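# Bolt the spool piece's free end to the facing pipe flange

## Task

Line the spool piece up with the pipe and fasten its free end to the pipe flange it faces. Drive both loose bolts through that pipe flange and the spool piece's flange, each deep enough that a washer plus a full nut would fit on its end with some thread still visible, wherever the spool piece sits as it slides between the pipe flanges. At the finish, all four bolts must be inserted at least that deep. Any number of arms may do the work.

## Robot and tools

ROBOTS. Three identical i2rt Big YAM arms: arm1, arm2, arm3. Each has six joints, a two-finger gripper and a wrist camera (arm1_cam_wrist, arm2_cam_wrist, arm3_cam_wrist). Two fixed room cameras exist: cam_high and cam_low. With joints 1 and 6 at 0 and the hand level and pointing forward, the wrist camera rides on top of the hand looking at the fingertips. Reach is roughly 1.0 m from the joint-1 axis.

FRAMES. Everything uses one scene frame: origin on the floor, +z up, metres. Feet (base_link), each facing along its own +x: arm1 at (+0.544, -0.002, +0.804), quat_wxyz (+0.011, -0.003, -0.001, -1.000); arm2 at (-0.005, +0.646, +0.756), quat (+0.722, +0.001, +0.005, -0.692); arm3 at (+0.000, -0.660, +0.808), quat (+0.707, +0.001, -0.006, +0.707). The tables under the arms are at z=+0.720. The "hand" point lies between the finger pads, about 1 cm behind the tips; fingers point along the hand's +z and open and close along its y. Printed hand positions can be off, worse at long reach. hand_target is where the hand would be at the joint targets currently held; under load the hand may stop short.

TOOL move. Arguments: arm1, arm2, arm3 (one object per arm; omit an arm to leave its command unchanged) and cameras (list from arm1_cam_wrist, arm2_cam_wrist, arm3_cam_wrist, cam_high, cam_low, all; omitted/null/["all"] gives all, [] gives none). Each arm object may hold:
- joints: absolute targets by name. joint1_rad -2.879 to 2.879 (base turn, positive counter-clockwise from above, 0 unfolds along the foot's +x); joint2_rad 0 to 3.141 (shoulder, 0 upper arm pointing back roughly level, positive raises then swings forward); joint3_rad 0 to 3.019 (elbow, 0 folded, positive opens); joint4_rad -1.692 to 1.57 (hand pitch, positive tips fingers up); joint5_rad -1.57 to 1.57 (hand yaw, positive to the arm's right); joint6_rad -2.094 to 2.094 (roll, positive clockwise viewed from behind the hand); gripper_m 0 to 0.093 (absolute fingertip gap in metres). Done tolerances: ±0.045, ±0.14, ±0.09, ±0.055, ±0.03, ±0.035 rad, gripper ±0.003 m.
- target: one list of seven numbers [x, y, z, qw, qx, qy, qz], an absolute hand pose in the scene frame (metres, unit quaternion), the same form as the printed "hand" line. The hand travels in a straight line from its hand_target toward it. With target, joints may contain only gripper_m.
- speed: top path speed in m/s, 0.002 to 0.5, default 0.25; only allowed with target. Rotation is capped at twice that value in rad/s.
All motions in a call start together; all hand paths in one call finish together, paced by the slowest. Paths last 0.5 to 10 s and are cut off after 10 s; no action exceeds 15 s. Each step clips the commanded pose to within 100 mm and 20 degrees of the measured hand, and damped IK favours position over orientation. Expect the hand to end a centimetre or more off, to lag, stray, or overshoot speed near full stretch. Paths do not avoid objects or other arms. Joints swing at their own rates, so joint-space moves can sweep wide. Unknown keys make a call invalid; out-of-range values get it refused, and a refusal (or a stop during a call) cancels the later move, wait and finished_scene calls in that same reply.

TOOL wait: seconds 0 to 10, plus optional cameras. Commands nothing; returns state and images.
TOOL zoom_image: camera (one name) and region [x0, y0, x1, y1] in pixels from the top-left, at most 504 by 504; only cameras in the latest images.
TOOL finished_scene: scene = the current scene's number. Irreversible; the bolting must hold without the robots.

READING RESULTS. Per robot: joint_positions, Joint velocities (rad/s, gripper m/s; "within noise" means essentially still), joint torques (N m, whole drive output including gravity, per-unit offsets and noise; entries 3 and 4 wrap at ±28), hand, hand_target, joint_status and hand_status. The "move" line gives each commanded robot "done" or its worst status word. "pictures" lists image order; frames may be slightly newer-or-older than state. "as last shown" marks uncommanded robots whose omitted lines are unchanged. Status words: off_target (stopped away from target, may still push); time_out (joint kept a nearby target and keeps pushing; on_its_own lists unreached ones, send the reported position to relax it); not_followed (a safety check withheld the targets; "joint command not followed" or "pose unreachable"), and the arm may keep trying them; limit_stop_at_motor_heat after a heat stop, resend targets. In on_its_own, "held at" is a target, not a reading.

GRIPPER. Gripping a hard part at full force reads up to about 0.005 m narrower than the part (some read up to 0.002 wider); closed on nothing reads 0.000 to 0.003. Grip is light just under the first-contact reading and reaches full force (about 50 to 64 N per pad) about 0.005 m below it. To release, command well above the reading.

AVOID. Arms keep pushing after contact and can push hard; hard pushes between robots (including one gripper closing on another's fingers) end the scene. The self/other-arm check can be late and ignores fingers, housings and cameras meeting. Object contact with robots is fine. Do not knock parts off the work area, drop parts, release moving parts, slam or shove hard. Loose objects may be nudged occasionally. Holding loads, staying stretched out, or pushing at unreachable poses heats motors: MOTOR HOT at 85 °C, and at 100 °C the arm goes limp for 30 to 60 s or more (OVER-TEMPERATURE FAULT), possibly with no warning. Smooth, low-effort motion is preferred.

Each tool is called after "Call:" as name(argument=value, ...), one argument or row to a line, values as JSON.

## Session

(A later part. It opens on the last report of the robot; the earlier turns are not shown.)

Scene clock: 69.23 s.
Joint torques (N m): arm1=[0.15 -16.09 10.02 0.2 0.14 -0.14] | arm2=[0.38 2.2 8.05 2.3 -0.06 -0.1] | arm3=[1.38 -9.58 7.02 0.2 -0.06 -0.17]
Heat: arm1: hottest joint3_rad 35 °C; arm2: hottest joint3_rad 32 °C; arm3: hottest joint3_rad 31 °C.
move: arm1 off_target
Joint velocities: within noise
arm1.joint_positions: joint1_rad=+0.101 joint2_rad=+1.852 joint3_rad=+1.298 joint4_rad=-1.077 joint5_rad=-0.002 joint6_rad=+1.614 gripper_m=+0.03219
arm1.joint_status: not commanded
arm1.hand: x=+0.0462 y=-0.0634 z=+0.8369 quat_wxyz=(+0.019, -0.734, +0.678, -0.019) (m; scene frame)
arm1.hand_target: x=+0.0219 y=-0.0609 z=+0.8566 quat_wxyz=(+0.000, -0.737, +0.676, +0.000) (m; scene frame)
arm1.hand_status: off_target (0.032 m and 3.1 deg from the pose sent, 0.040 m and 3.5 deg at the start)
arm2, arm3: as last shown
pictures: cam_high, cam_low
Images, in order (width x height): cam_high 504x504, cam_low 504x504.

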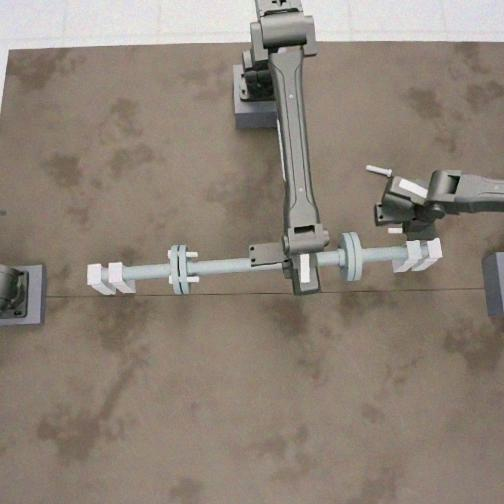

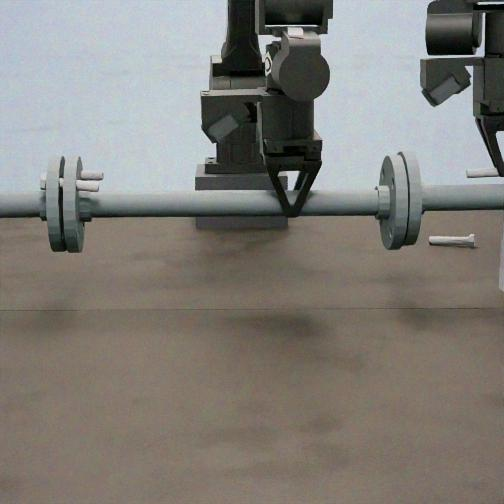

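Call:
move(
  arm1={"target":[0.0205,-0.061,0.861,0,0.7373,-0.6756,0],"speed":0.04},
  cameras=["cam_high","cam_low"],
)

Call:
zoom_image(
  camera="cam_low",
  region=[340, 130, 480, 280],
)

Call:
zoom_image(
  camera="cam_high",
  region=[280, 190, 440, 320],
)

Scene clock: 74.10 s.
Joint torques (N m): arm1=[0.21 -16.56 9.98 0.2 0.14 -0.14] | arm2=[0.44 2.2 8.05 2.3 -0.07 -0.1] | arm3=[1.38 -9.7 7.05 0.21 -0.06 -0.17]
Heat: arm1: hottest joint3_rad 35 °C; arm2: hottest joint3_rad 32 °C; arm3: hottest joint3_rad 31 °C.
move: arm1 off_target
Joint velocities: within noise
arm1.joint_positions: joint1_rad=+0.101 joint2_rad=+1.852 joint3_rad=+1.303 joint4_rad=-1.088 joint5_rad=-0.002 joint6_rad=+1.614 gripper_m=+0.03219
arm1.joint_status: not commanded
arm1.hand: x=+0.0464 y=-0.0634 z=+0.8387 quat_wxyz=(+0.021, -0.734, +0.678, -0.021) (m; scene frame)
arm1.hand_target: x=+0.0219 y=-0.0609 z=+0.8617 quat_wxyz=(+0.000, -0.737, +0.676, +0.001) (m; scene frame)
arm1.hand_status: off_target (0.034 m and 3.4 deg from the pose sent, 0.035 m and 3.1 deg at the start)
arm2, arm3: as last shown
pictures: cam_high, cam_low
Images, in order (width x height): cam_high 504x504, cam_low 504x504.

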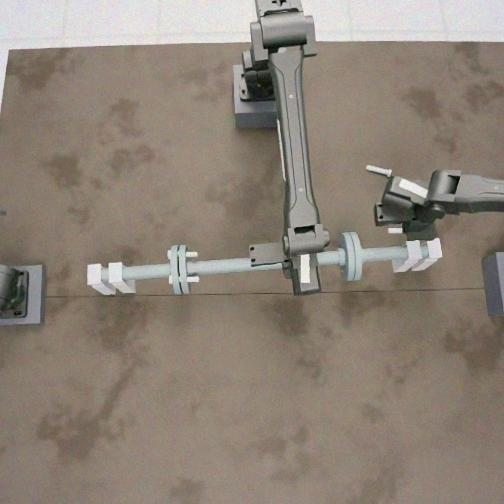

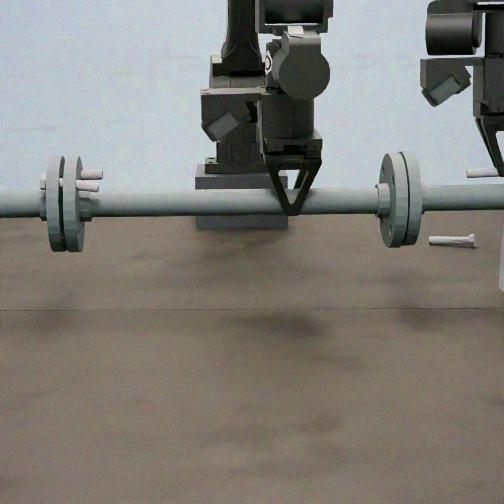

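Scaled by 3.360 from the camera's 504x504 image, which has a finer 720x720 frame.

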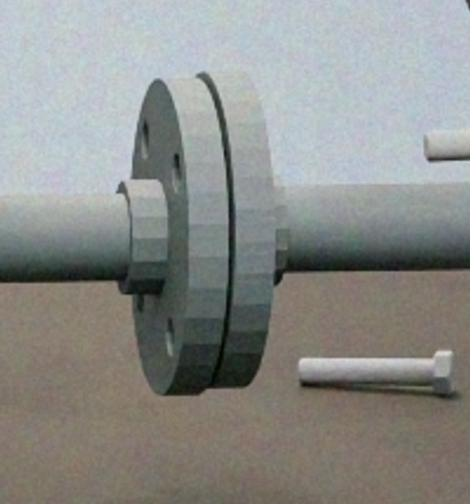

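Scaled by 3.150 from the camera's 504x504 image, which has a finer 720x720 frame.

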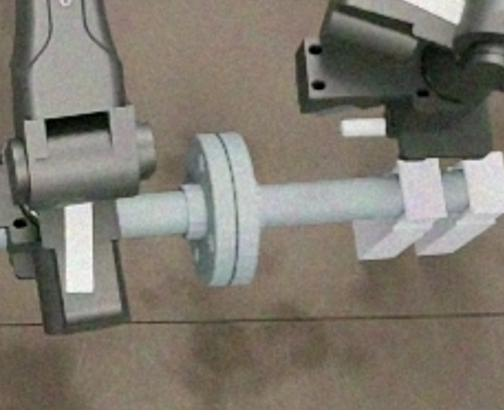

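Call:
move(
  arm1={"target":[0.0200,-0.061,0.8665,0,0.7373,-0.6756,0],"speed":0.04},
  arm3={"target":[0.07,-0.36,0.9,0,0.75,-0.6614,0],"speed":0.12},
  cameras=["cam_high","cam_low"],
)

Call:
zoom_image(
  camera="cam_low",
  region=[340, 130, 480, 280],
)

Call:
zoom_image(
  camera="cam_high",
  region=[280, 190, 440, 320],
)

Scene clock: 78.13 s.
Joint torques (N m): arm1=[0.09 -16.85 10.09 0.18 0.17 -0.13] | arm2=[0.44 2.26 8.05 2.3 -0.07 -0.1] | arm3=[1.32 -7.94 7.39 0.28 -0.11 0.01]
Heat: arm1: hottest joint3_rad 36 °C; arm2: hottest joint3_rad 32 °C; arm3: hottest joint3_rad 31 °C.
move: arm1 off_target; arm3 done
Joint velocities: within noise
arm1.joint_positions: joint1_rad=+0.100 joint2_rad=+1.852 joint3_rad=+1.310 joint4_rad=-1.101 joint5_rad=-0.002 joint6_rad=+1.614 gripper_m=+0.03219
arm1.joint_status: not commanded
arm1.hand: x=+0.0467 y=-0.0632 z=+0.8409 quat_wxyz=(+0.024, -0.734, +0.678, -0.023) (m; scene frame)
arm1.hand_target: x=+0.0216 y=-0.0607 z=+0.8672 quat_wxyz=(+0.000, -0.737, +0.676, +0.001) (m; scene frame)
arm1.hand_status: off_target (0.037 m and 3.8 deg from the pose sent, 0.039 m and 3.4 deg at the start)
arm2: as last shown
arm3.joint_positions: joint1_rad=-0.243 joint2_rad=+1.280 joint3_rad=+0.784 joint4_rad=-1.087 joint5_rad=-0.005 joint6_rad=-0.369 gripper_m=+0.01057
arm3.joint_status: not commanded
arm3.hand: x=+0.0738 y=-0.3587 z=+0.8963 quat_wxyz=(+0.001, +0.750, -0.661, +0.000) (m; scene frame)
arm3.hand_target: x=+0.0701 y=-0.3599 z=+0.9000 quat_wxyz=(+0.000, +0.750, -0.661, +0.000) (m; scene frame)
arm3.hand_status: done (0.005 m and 0.1 deg from the pose sent, 0.062 m and 6.2 deg at the start)
pictures: cam_high, cam_low
Images, in order (width x height): cam_high 504x504, cam_low 504x504.

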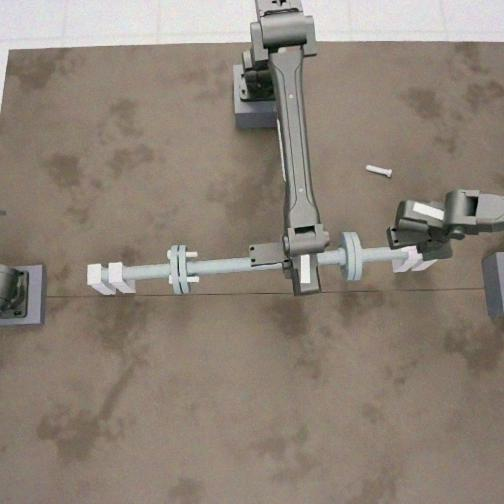

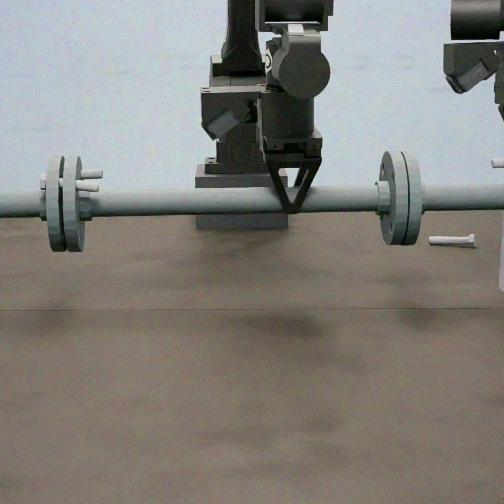

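Scaled by 3.360 from the camera's 504x504 image, which has a finer 720x720 frame.

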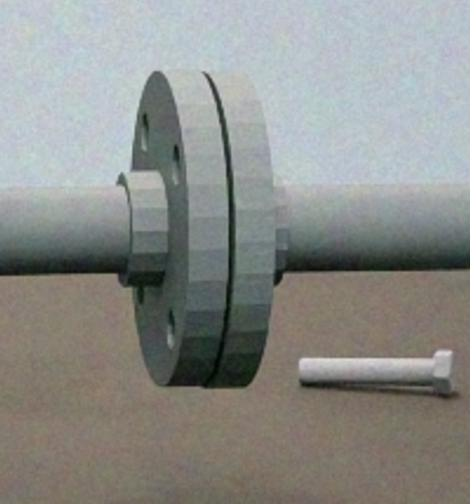

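Scaled by 3.150 from the camera's 504x504 image, which has a finer 720x720 frame.

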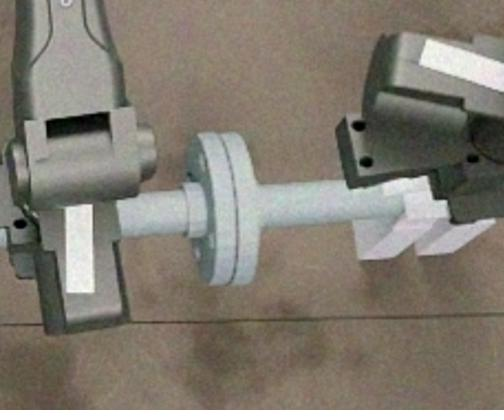

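Call:
move(
  arm3={"target":[0.102,-0.335,0.892,0,0.7373,-0.6756,0],"speed":0.1},
  cameras=[],
)

Call:
move(
  arm3={"target":[0.102,-0.312,0.892,-0.02,0.7373,-0.6756,-0.02],"speed":0.06},
  cameras=["cam_high","cam_low","arm3_cam_wrist"],
)

Call:
zoom_image(
  camera="cam_low",
  region=[370, 130, 474, 220],
)

Call:
zoom_image(
  camera="cam_high",
  region=[335, 220, 395, 280],
)

Scene clock: 88.00 s.
Joint torques (N m): arm1=[0.15 -16.85 10.1 0.14 0.17 -0.13] | arm2=[0.5 2.26 8.03 2.3 -0.07 -0.1] | arm3=[-0.15 -7.24 10.67 0.92 -0.01 -0.17]
Heat: arm1: hottest joint3_rad 36 °C; arm2: hottest joint3_rad 32 °C; arm3: hottest joint3_rad 31 °C.
move: arm3 off_target
Joint velocities: within noise
arm1.joint_positions: joint1_rad=+0.100 joint2_rad=+1.852 joint3_rad=+1.310 joint4_rad=-1.101 joint5_rad=-0.003 joint6_rad=+1.614 gripper_m=+0.03219
arm1.joint_status: not commanded
arm1.hand: x=+0.0467 y=-0.0633 z=+0.8409 quat_wxyz=(+0.024, -0.734, +0.678, -0.023) (m; scene frame)
arm1.hand_target: x=+0.0216 y=-0.0608 z=+0.8671 quat_wxyz=(+0.000, -0.737, +0.676, +0.000) (m; scene frame)
arm1.hand_status: not commanded
arm2: as last shown
arm3.joint_positions: joint1_rad=-0.295 joint2_rad=+1.358 joint3_rad=+0.802 joint4_rad=-1.079 joint5_rad=-0.005 joint6_rad=-0.381 gripper_m=+0.01057
arm3.joint_status: not commanded
arm3.hand: x=+0.0912 y=-0.3575 z=+0.8792 quat_wxyz=(+0.024, +0.737, -0.676, +0.011) (m; scene frame)
arm3.hand_target: x=+0.1018 y=-0.3360 z=+0.8926 quat_wxyz=(+0.000, +0.737, -0.676, +0.000) (m; scene frame)
arm3.hand_status: off_target (0.028 m and 3.1 deg from the pose sent, 0.037 m and 2.3 deg at the start)
pictures: none
No camera images: "cameras" was empty.

Scene clock: 88.97 s.
Joint torques (N m): arm1=[0.15 -16.91 10.07 0.13 0.17 -0.12] | arm2=[0.38 2.26 8.03 2.3 -0.07 -0.1] | arm3=[0.5 -6.59 11.86 2.06 -0.36 -0.09]
Heat: arm1: hottest joint3_rad 36 °C; arm2: hottest joint3_rad 32 °C; arm3: hottest joint3_rad 31 °C.
move: arm3 off_target
Joint velocities: within noise
arm1, arm2: as last shown
arm3.joint_positions: joint1_rad=-0.295 joint2_rad=+1.366 joint3_rad=+0.808 joint4_rad=-1.058 joint5_rad=-0.016 joint6_rad=-0.381 gripper_m=+0.01057
arm3.joint_status: not commanded
arm3.hand: x=+0.0915 y=-0.3498 z=+0.8785 quat_wxyz=(+0.018, +0.737, -0.676, +0.002) (m; scene frame)
arm3.hand_target: x=+0.1014 y=-0.3144 z=+0.8939 quat_wxyz=(-0.020, +0.737, -0.675, -0.020) (m; scene frame)
arm3.hand_status: off_target (0.042 m and 5.0 deg from the pose sent, 0.048 m and 6.2 deg at the start)
pictures: arm3_cam_wrist, cam_high, cam_low
Images, in order (width x height): arm3_cam_wrist 504x504, cam_high 504x504, cam_low 504x504.

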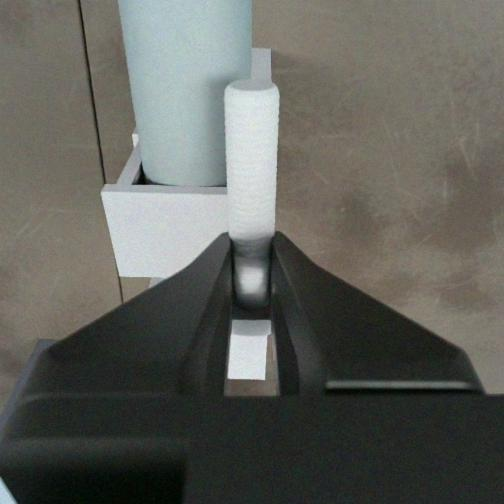

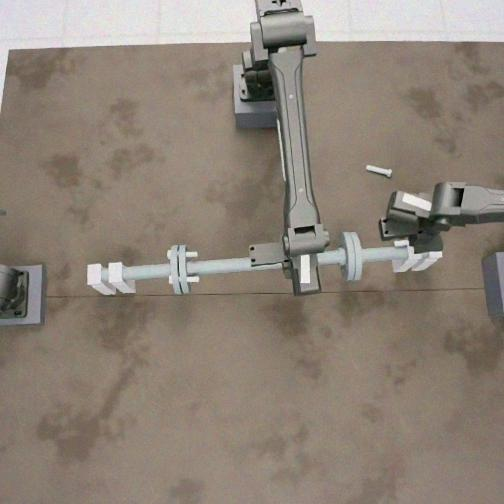

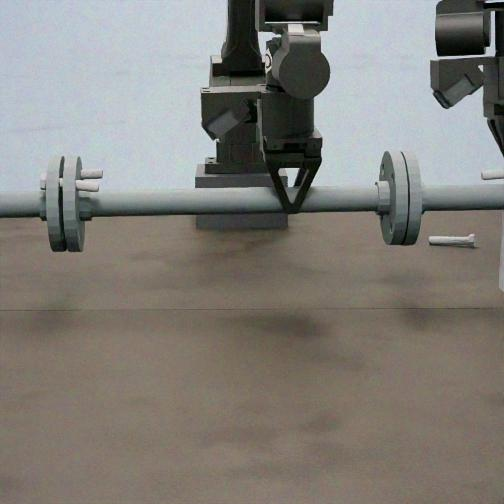

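Scaled by 4.846 from the camera's 504x504 image, which has a finer 720x720 frame.

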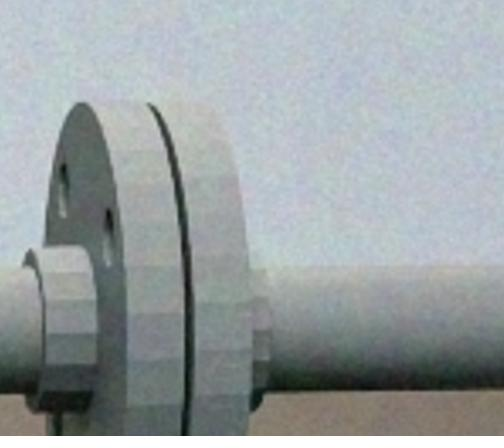

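Scaled by 8.400 from the camera's 504x504 image, which has a finer 720x720 frame.

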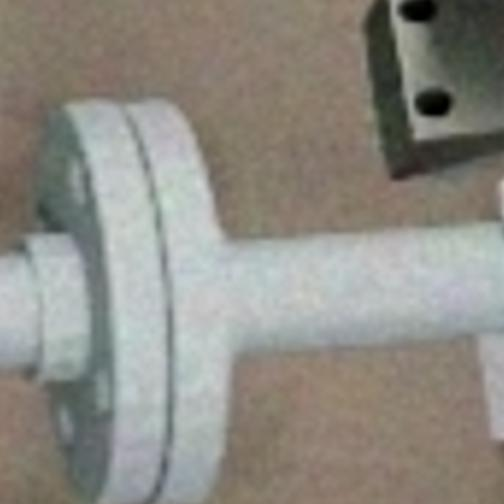

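Call:
move(
  arm3={"target":[0.106,-0.292,0.892,-0.02,0.7373,-0.6756,-0.02],"speed":0.06},
  cameras=["cam_high","cam_low","arm3_cam_wrist"],
)

Call:
zoom_image(
  camera="cam_low",
  region=[400, 130, 504, 220],
)

Call:
zoom_image(
  camera="cam_high",
  region=[335, 220, 395, 280],
)

Scene clock: 96.37 s.
Joint torques (N m): arm1=[0.21 -16.85 10.1 0.17 0.17 -0.13] | arm2=[0.38 2.2 8.05 2.3 -0.07 -0.09] | arm3=[0.91 -5.42 13.82 2.76 -0.38 -0.04]
Heat: arm1: hottest joint3_rad 36 °C; arm2: hottest joint3_rad 33 °C; arm3: hottest joint3_rad 33 °C.
move: arm3 off_target
Joint velocities: within noise
arm1, arm2: as last shown
arm3.joint_positions: joint1_rad=-0.295 joint2_rad=+1.391 joint3_rad=+0.831 joint4_rad=-1.086 joint5_rad=-0.016 joint6_rad=-0.381 gripper_m=+0.01057
arm3.joint_status: not commanded
arm3.hand: x=+0.0920 y=-0.3481 z=+0.8786 quat_wxyz=(+0.032, +0.736, -0.676, +0.008) (m; scene frame)
arm3.hand_target: x=+0.1046 y=-0.2969 z=+0.8960 quat_wxyz=(-0.020, +0.737, -0.675, -0.020) (m; scene frame)
arm3.hand_status: off_target (0.059 m and 6.7 deg from the pose sent, 0.061 m and 5.0 deg at the start)
pictures: arm3_cam_wrist, cam_high, cam_low
Images, in order (width x height): arm3_cam_wrist 504x504, cam_high 504x504, cam_low 504x504.

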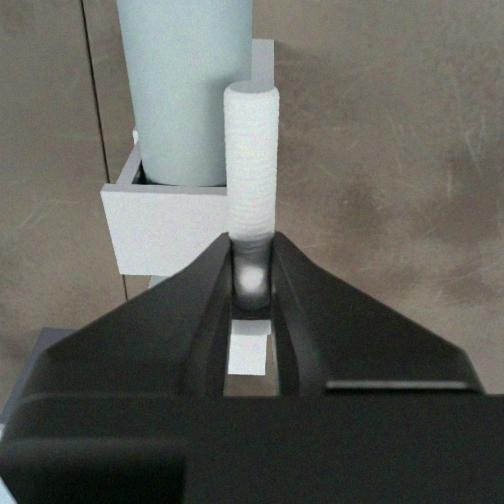

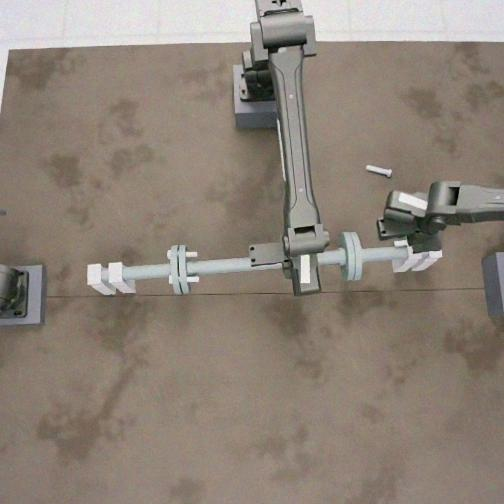

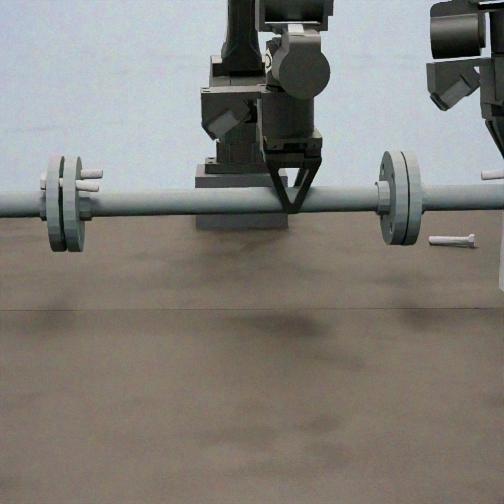

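Scaled by 4.846 from the camera's 504x504 image, which has a finer 720x720 frame.

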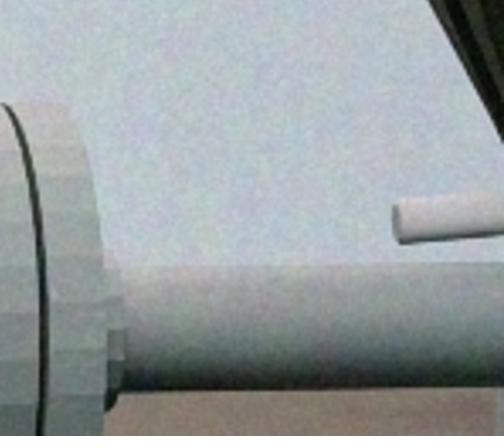

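Scaled by 8.400 from the camera's 504x504 image, which has a finer 720x720 frame.

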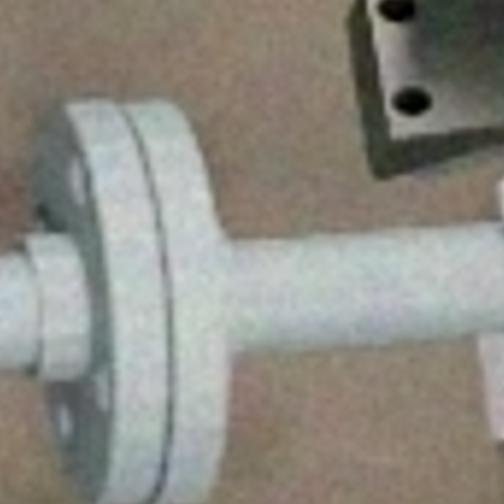

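Call:
move(
  arm3={"target":[0.106,-0.305,0.915,-0.03,0.7373,-0.6756,-0.03],"speed":0.08},
  cameras=[],
)

Call:
move(
  arm3={"target":[0.106,-0.298,0.897,-0.03,0.7373,-0.6756,-0.03],"speed":0.06},
  cameras=["cam_high","cam_low","arm3_cam_wrist"],
)

Call:
zoom_image(
  camera="cam_low",
  region=[400, 130, 504, 220],
)

Call:
zoom_image(
  camera="cam_high",
  region=[335, 220, 395, 280],
)

Scene clock: 104.90 s.
Joint torques (N m): arm1=[0.15 -16.85 10.09 0.16 0.16 -0.12] | arm2=[0.44 2.26 8.05 2.3 -0.07 -0.09] | arm3=[0.03 -9.29 10.97 1.14 -0.28 -0.17]
Heat: arm1: hottest joint3_rad 37 °C; arm2: hottest joint3_rad 33 °C; arm3: hottest joint3_rad 37 °C.
move: arm3 off_target
Joint velocities: within noise
arm1, arm2: as last shown
arm3.joint_positions: joint1_rad=-0.298 joint2_rad=+1.368 joint3_rad=+0.867 joint4_rad=-1.065 joint5_rad=-0.029 joint6_rad=-0.381 gripper_m=+0.01057
arm3.joint_status: not commanded
arm3.hand: x=+0.0972 y=-0.3268 z=+0.8974 quat_wxyz=(-0.002, +0.736, -0.677, -0.014) (m; scene frame)
arm3.hand_target: x=+0.1057 y=-0.3061 z=+0.9155 quat_wxyz=(-0.030, +0.737, -0.675, -0.030) (m; scene frame)
arm3.hand_status: off_target (0.029 m and 3.7 deg from the pose sent, 0.058 m and 8.3 deg at the start)
pictures: none
No camera images: "cameras" was empty.

Scene clock: 105.93 s.
Joint torques (N m): arm1=[0.15 -16.97 10.1 0.16 0.17 -0.13] | arm2=[0.38 2.26 8.05 2.3 -0.07 -0.1] | arm3=[0.56 -8.41 9.94 1.17 -0.27 -0.1]
Heat: arm1: hottest joint3_rad 37 °C; arm2: hottest joint3_rad 33 °C; arm3: hottest joint3_rad 36 °C.
move: arm3 off_target
Joint velocities: within noise
arm1: as last shown
arm2.joint_positions: joint1_rad=-0.314 joint2_rad=+0.536 joint3_rad=+1.343 joint4_rad=-1.211 joint5_rad=-0.221 joint6_rad=-0.105 gripper_m=+0.09396
arm2.joint_status: not commanded
arm2.hand: x=-0.0250 y=+0.4220 z=+1.3171 quat_wxyz=(-0.380, -0.595, -0.585, +0.400) (m; scene frame)
arm2.hand_target: x=-0.0240 y=+0.4252 z=+1.3289 quat_wxyz=(-0.386, -0.588, -0.581, +0.410) (m; scene frame)
arm2.hand_status: not commanded
arm3.joint_positions: joint1_rad=-0.298 joint2_rad=+1.401 joint3_rad=+0.867 joint4_rad=-1.013 joint5_rad=-0.029 joint6_rad=-0.381 gripper_m=+0.01057
arm3.joint_status: not commanded
arm3.hand: x=+0.1006 y=-0.3159 z=+0.8868 quat_wxyz=(-0.011, +0.736, -0.676, -0.019) (m; scene frame)
arm3.hand_target: x=+0.1058 y=-0.2987 z=+0.8973 quat_wxyz=(-0.030, +0.737, -0.675, -0.030) (m; scene frame)
arm3.hand_status: off_target (0.021 m and 2.6 deg from the pose sent, 0.030 m and 3.7 deg at the start)
pictures: arm3_cam_wrist, cam_high, cam_low
Images, in order (width x height): arm3_cam_wrist 504x504, cam_high 504x504, cam_low 504x504.

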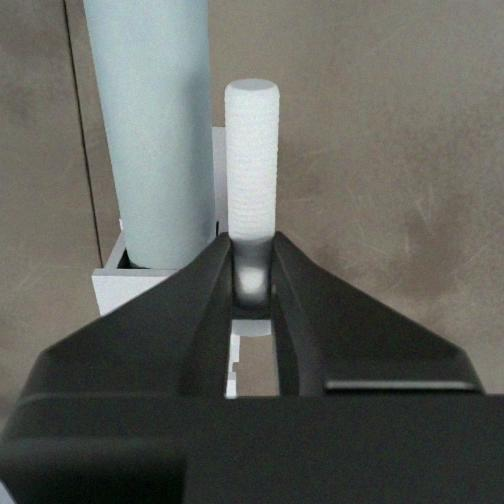

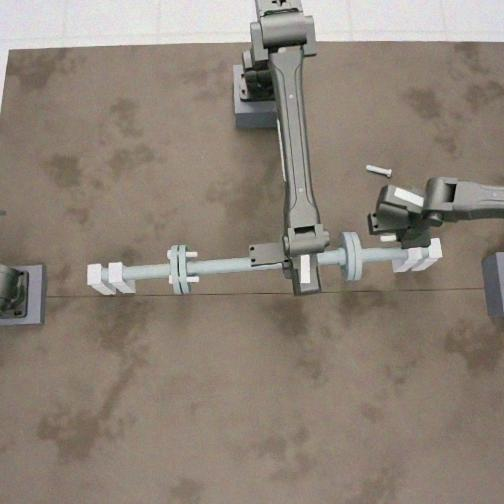

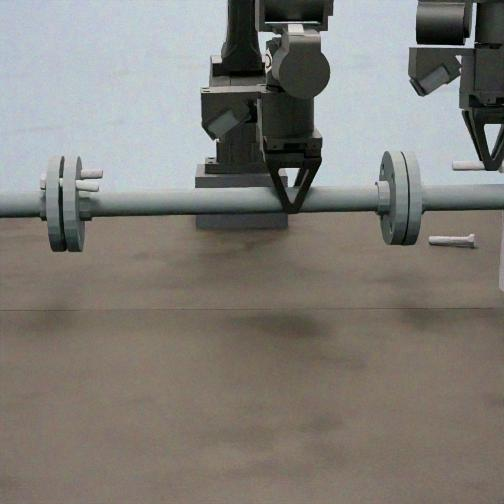

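Scaled by 4.846 from the camera's 504x504 image, which has a finer 720x720 frame.

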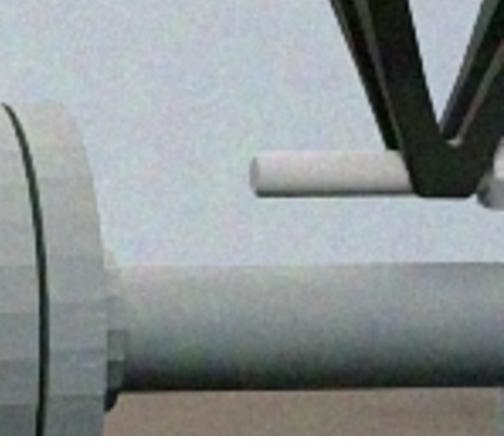

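Scaled by 8.400 from the camera's 504x504 image, which has a finer 720x720 frame.

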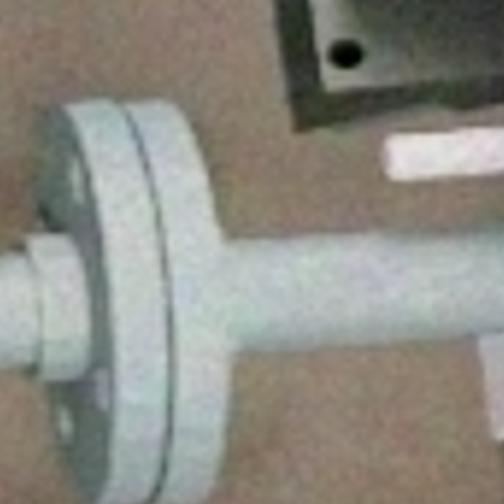

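Call:
move(
  arm3={"target":[0.107,-0.265,0.897,-0.03,0.7373,-0.6756,-0.03],"speed":0.06},
  cameras=["cam_high","cam_low","arm3_cam_wrist"],
)

Call:
zoom_image(
  camera="cam_low",
  region=[370, 130, 474, 220],
)

Call:
zoom_image(
  camera="cam_high",
  region=[335, 220, 395, 280],
)

Scene clock: 113.13 s.
Joint torques (N m): arm1=[0.15 -16.91 10.13 0.16 0.17 -0.13] | arm2=[0.38 2.26 8.03 2.3 -0.07 -0.1] | arm3=[1.44 -9.47 11.12 1.01 -0.23 0.02]
Heat: arm1: hottest joint3_rad 37 °C; arm2: hottest joint3_rad 33 °C; arm3: hottest joint3_rad 36 °C.
move: arm3 off_target
Joint velocities: within noise
arm1, arm2: as last shown
arm3.joint_positions: joint1_rad=-0.289 joint2_rad=+1.477 joint3_rad=+0.933 joint4_rad=-1.013 joint5_rad=-0.029 joint6_rad=-0.374 gripper_m=+0.01057
arm3.joint_status: not commanded
arm3.hand: x=+0.1044 y=-0.2912 z=+0.8822 quat_wxyz=(-0.006, +0.737, -0.676, -0.016) (m; scene frame)
arm3.hand_target: x=+0.1066 y=-0.2662 z=+0.8976 quat_wxyz=(-0.030, +0.737, -0.675, -0.030) (m; scene frame)
arm3.hand_status: off_target (0.030 m and 3.2 deg from the pose sent, 0.052 m and 2.5 deg at the start)
pictures: arm3_cam_wrist, cam_high, cam_low
Images, in order (width x height): arm3_cam_wrist 504x504, cam_high 504x504, cam_low 504x504.

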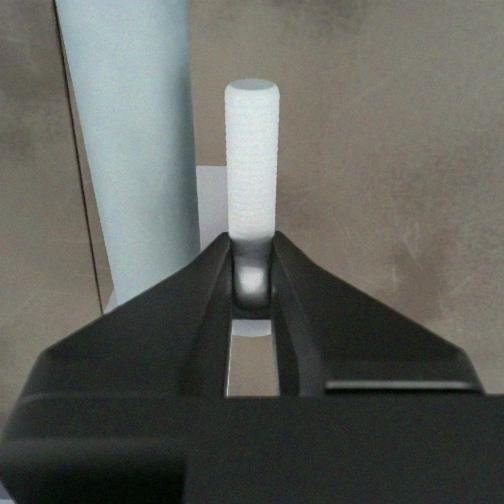

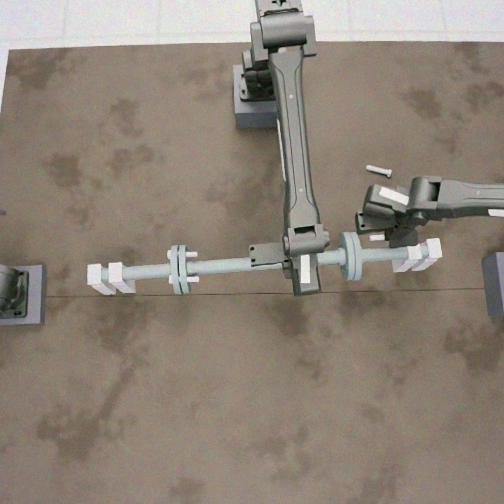

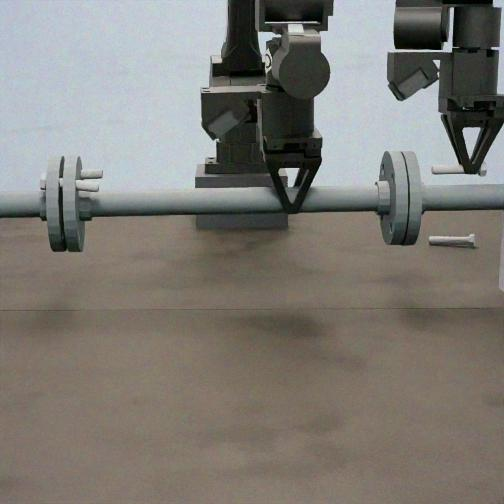

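Scaled by 4.846 from the camera's 504x504 image, which has a finer 720x720 frame.

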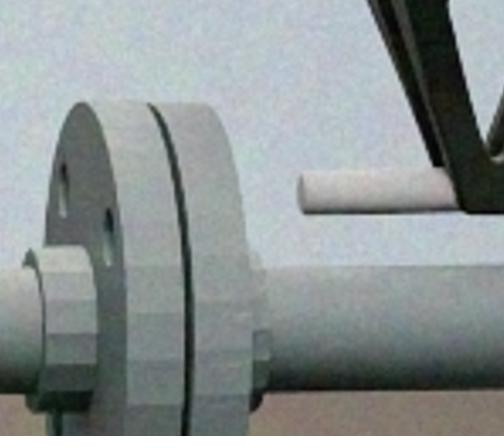

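Scaled by 8.400 from the camera's 504x504 image, which has a finer 720x720 frame.

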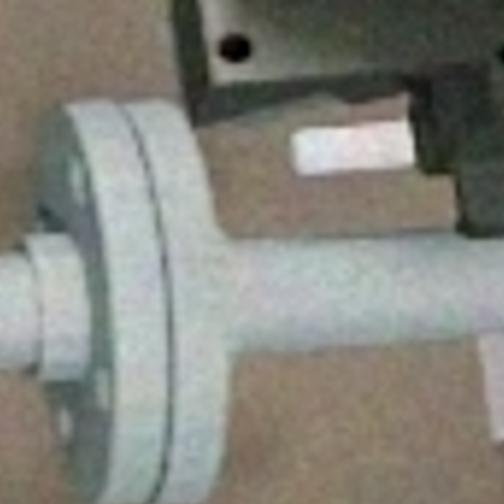

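Call:
move(
  arm3={"target":[0.099,-0.243,0.8985,-0.035,0.7373,-0.6756,-0.035],"speed":0.06},
  cameras=["cam_high","cam_low"],
)

Call:
zoom_image(
  camera="cam_low",
  region=[370, 130, 474, 220],
)

Call:
zoom_image(
  camera="cam_high",
  region=[335, 220, 395, 280],
)

Scene clock: 119.43 s.
Joint torques (N m): arm1=[0.21 -16.97 10.11 0.14 0.16 -0.13] | arm2=[0.44 2.26 8.05 2.3 -0.07 -0.1] | arm3=[1.32 -10.11 11.23 1.17 -0.23 0.03]
Heat: arm1: hottest joint3_rad 38 °C; arm2: hottest joint3_rad 33 °C; arm3: hottest joint3_rad 37 °C.
move: arm3 off_target
Joint velocities: within noise
arm1, arm2: as last shown
arm1.hand_target: x=+0.0216 y=-0.0608 z=+0.8671 quat_wxyz=(+0.000, -0.737, +0.676, +0.001) (m; scene frame)
arm3.joint_positions: joint1_rad=-0.257 joint2_rad=+1.514 joint3_rad=+0.977 joint4_rad=-1.009 joint5_rad=-0.031 joint6_rad=-0.343 gripper_m=+0.01057
arm3.joint_status: not commanded
arm3.hand: x=+0.0970 y=-0.2703 z=+0.8833 quat_wxyz=(-0.010, +0.737, -0.675, -0.020) (m; scene frame)
arm3.hand_target: x=+0.0986 y=-0.2443 z=+0.8991 quat_wxyz=(-0.035, +0.736, -0.675, -0.035) (m; scene frame)
arm3.hand_status: off_target (0.031 m and 3.4 deg from the pose sent, 0.051 m and 3.9 deg at the start)
pictures: cam_high, cam_low
Images, in order (width x height): cam_high 504x504, cam_low 504x504.

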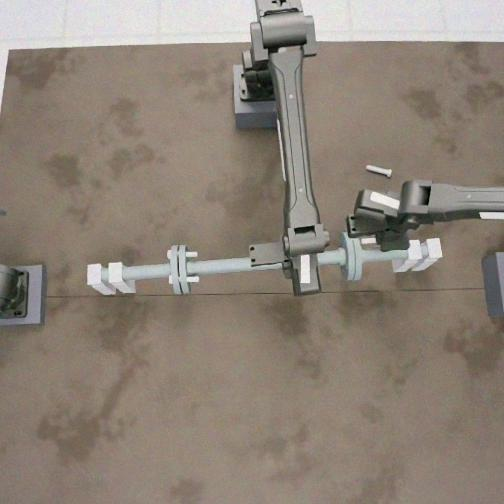

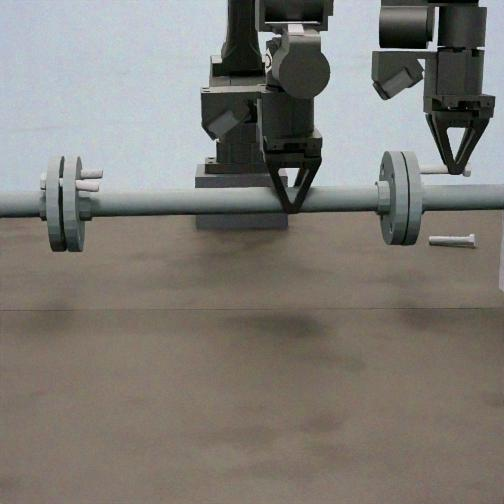

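Scaled by 4.846 from the camera's 504x504 image, which has a finer 720x720 frame.

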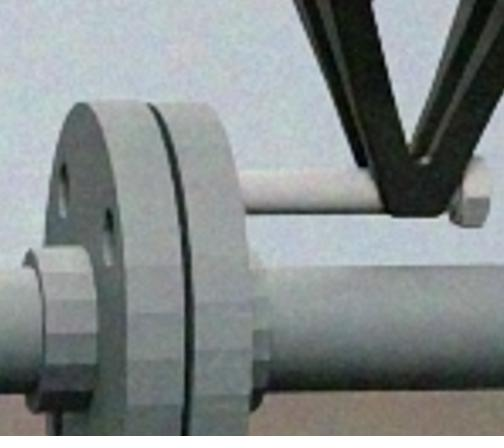

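Scaled by 8.400 from the camera's 504x504 image, which has a finer 720x720 frame.

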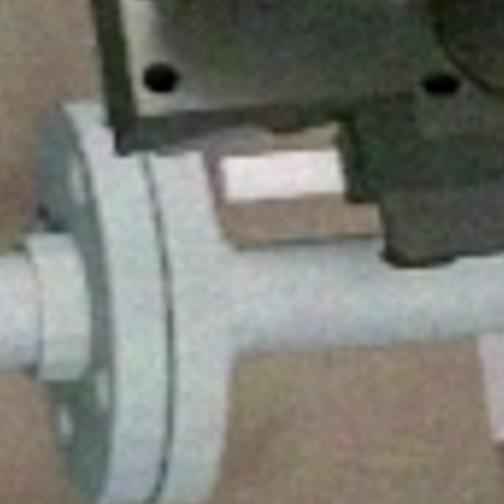

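Call:
move(
  arm3={"target":[0.0975,-0.226,0.8990,-0.035,0.7373,-0.6756,-0.035],"speed":0.04},
  cameras=["cam_high","cam_low","arm3_cam_wrist"],
)

Call:
zoom_image(
  camera="cam_low",
  region=[370, 130, 474, 220],
)

Call:
zoom_image(
  camera="cam_high",
  region=[335, 220, 395, 280],
)

Scene clock: 125.07 s.
Joint torques (N m): arm1=[0.21 -17.03 10.11 0.16 0.17 -0.13] | arm2=[0.44 2.2 8.05 2.29 -0.07 -0.1] | arm3=[1.38 -10.81 11.32 0.92 -0.23 0.03]
Heat: arm1: hottest joint3_rad 38 °C; arm2: hottest joint3_rad 33 °C; arm3: hottest joint3_rad 38 °C.
move: arm3 off_target
Joint velocities: within noise
arm1, arm2: as last shown
arm3.joint_positions: joint1_rad=-0.246 joint2_rad=+1.554 joint3_rad=+1.023 joint4_rad=-1.009 joint5_rad=-0.029 joint6_rad=-0.328 gripper_m=+0.01057
arm3.joint_status: not commanded
arm3.hand: x=+0.0971 y=-0.2519 z=+0.8834 quat_wxyz=(-0.012, +0.736, -0.677, -0.021) (m; scene frame)
arm3.hand_target: x=+0.0971 y=-0.2271 z=+0.8997 quat_wxyz=(-0.035, +0.737, -0.675, -0.035) (m; scene frame)
arm3.hand_status: off_target (0.030 m and 3.1 deg from the pose sent, 0.047 m and 3.4 deg at the start)
pictures: arm3_cam_wrist, cam_high, cam_low
Images, in order (width x height): arm3_cam_wrist 504x504, cam_high 504x504, cam_low 504x504.

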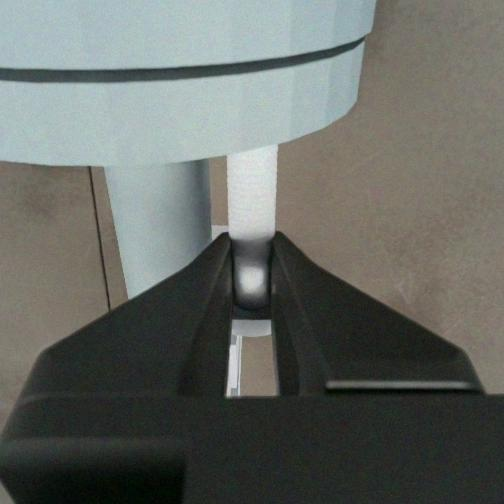

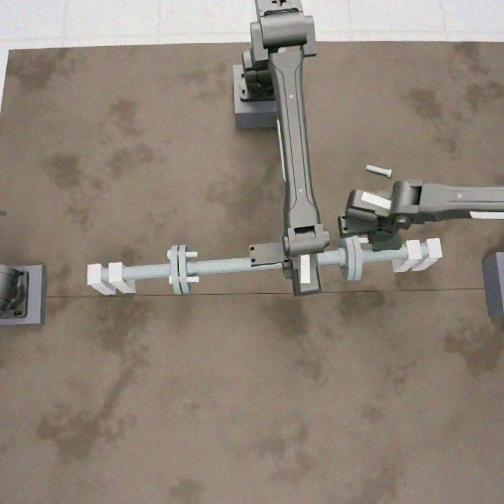

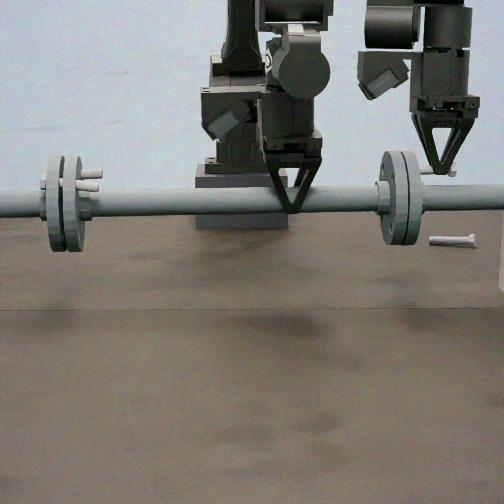

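Scaled by 4.846 from the camera's 504x504 image, which has a finer 720x720 frame.

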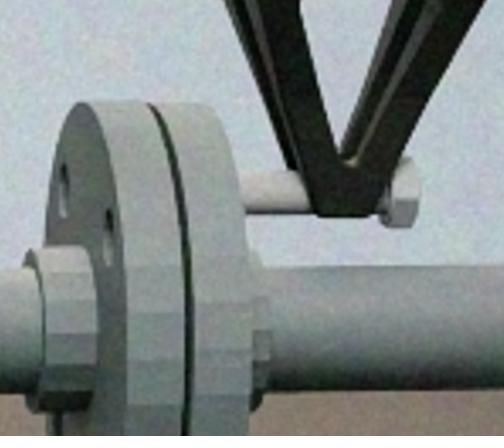

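Scaled by 8.400 from the camera's 504x504 image, which has a finer 720x720 frame.

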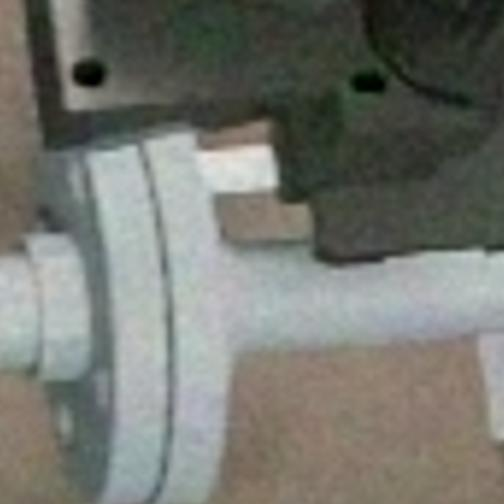

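Call:
move(
  arm3={"target":[0.0965,-0.213,0.8990,-0.035,0.7373,-0.6756,-0.035],"speed":0.04},
  cameras=["cam_high","cam_low","arm3_cam_wrist"],
)

Call:
zoom_image(
  camera="cam_low",
  region=[370, 130, 474, 220],
)

Scene clock: 129.57 s.
Joint torques (N m): arm1=[0.32 -16.91 10.07 0.13 0.15 -0.14] | arm2=[0.44 2.2 8.05 2.29 -0.07 -0.1] | arm3=[1.44 -11.22 11.41 0.73 -0.2 0.03]
Heat: arm1: hottest joint3_rad 38 °C; arm2: hottest joint3_rad 33 °C; arm3: hottest joint3_rad 38 °C.
move: arm3 off_target
Joint velocities: within noise
arm1.joint_positions: joint1_rad=+0.099 joint2_rad=+1.852 joint3_rad=+1.310 joint4_rad=-1.101 joint5_rad=-0.002 joint6_rad=+1.614 gripper_m=+0.03219
arm1.joint_status: not commanded
arm1.hand: x=+0.0466 y=-0.0626 z=+0.8409 quat_wxyz=(+0.024, -0.734, +0.679, -0.023) (m; scene frame)
arm1.hand_target: x=+0.0216 y=-0.0606 z=+0.8671 quat_wxyz=(+0.000, -0.737, +0.676, +0.001) (m; scene frame)
arm1.hand_status: not commanded
arm2: as last shown
arm3.joint_positions: joint1_rad=-0.237 joint2_rad=+1.584 joint3_rad=+1.059 joint4_rad=-1.009 joint5_rad=-0.029 joint6_rad=-0.320 gripper_m=+0.01057
arm3.joint_status: not commanded
arm3.hand: x=+0.0966 y=-0.2378 z=+0.8834 quat_wxyz=(-0.015, +0.736, -0.676, -0.022) (m; scene frame)
arm3.hand_target: x=+0.0961 y=-0.2142 z=+0.8994 quat_wxyz=(-0.035, +0.736, -0.675, -0.035) (m; scene frame)
arm3.hand_status: off_target (0.029 m and 2.8 deg from the pose sent, 0.042 m and 3.1 deg at the start)
pictures: arm3_cam_wrist, cam_high, cam_low
Images, in order (width x height): arm3_cam_wrist 504x504, cam_high 504x504, cam_low 504x504.

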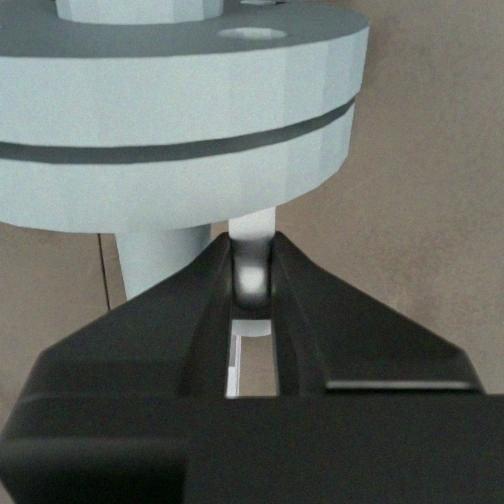

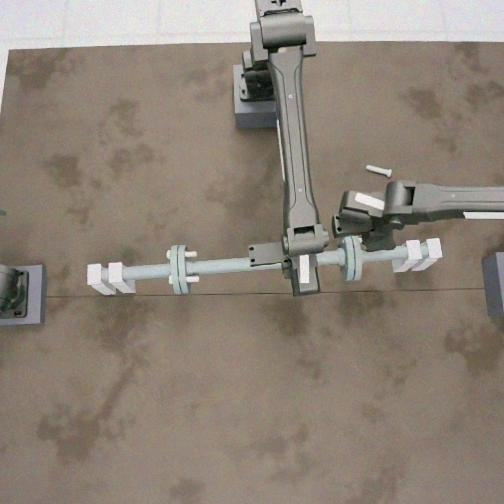

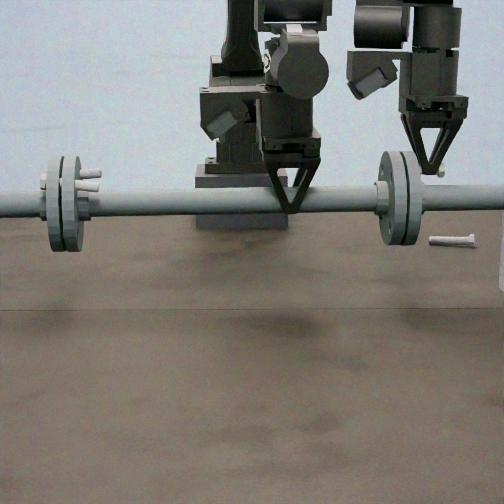

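Scaled by 4.846 from the camera's 504x504 image, which has a finer 720x720 frame.

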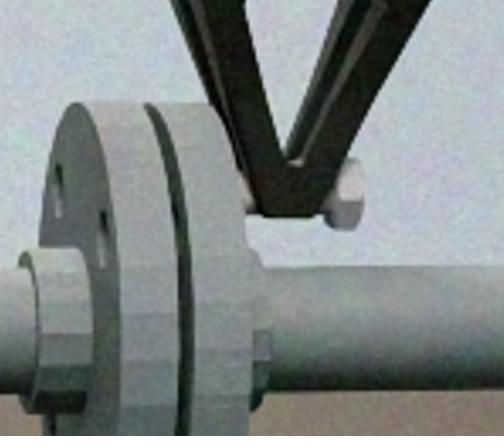

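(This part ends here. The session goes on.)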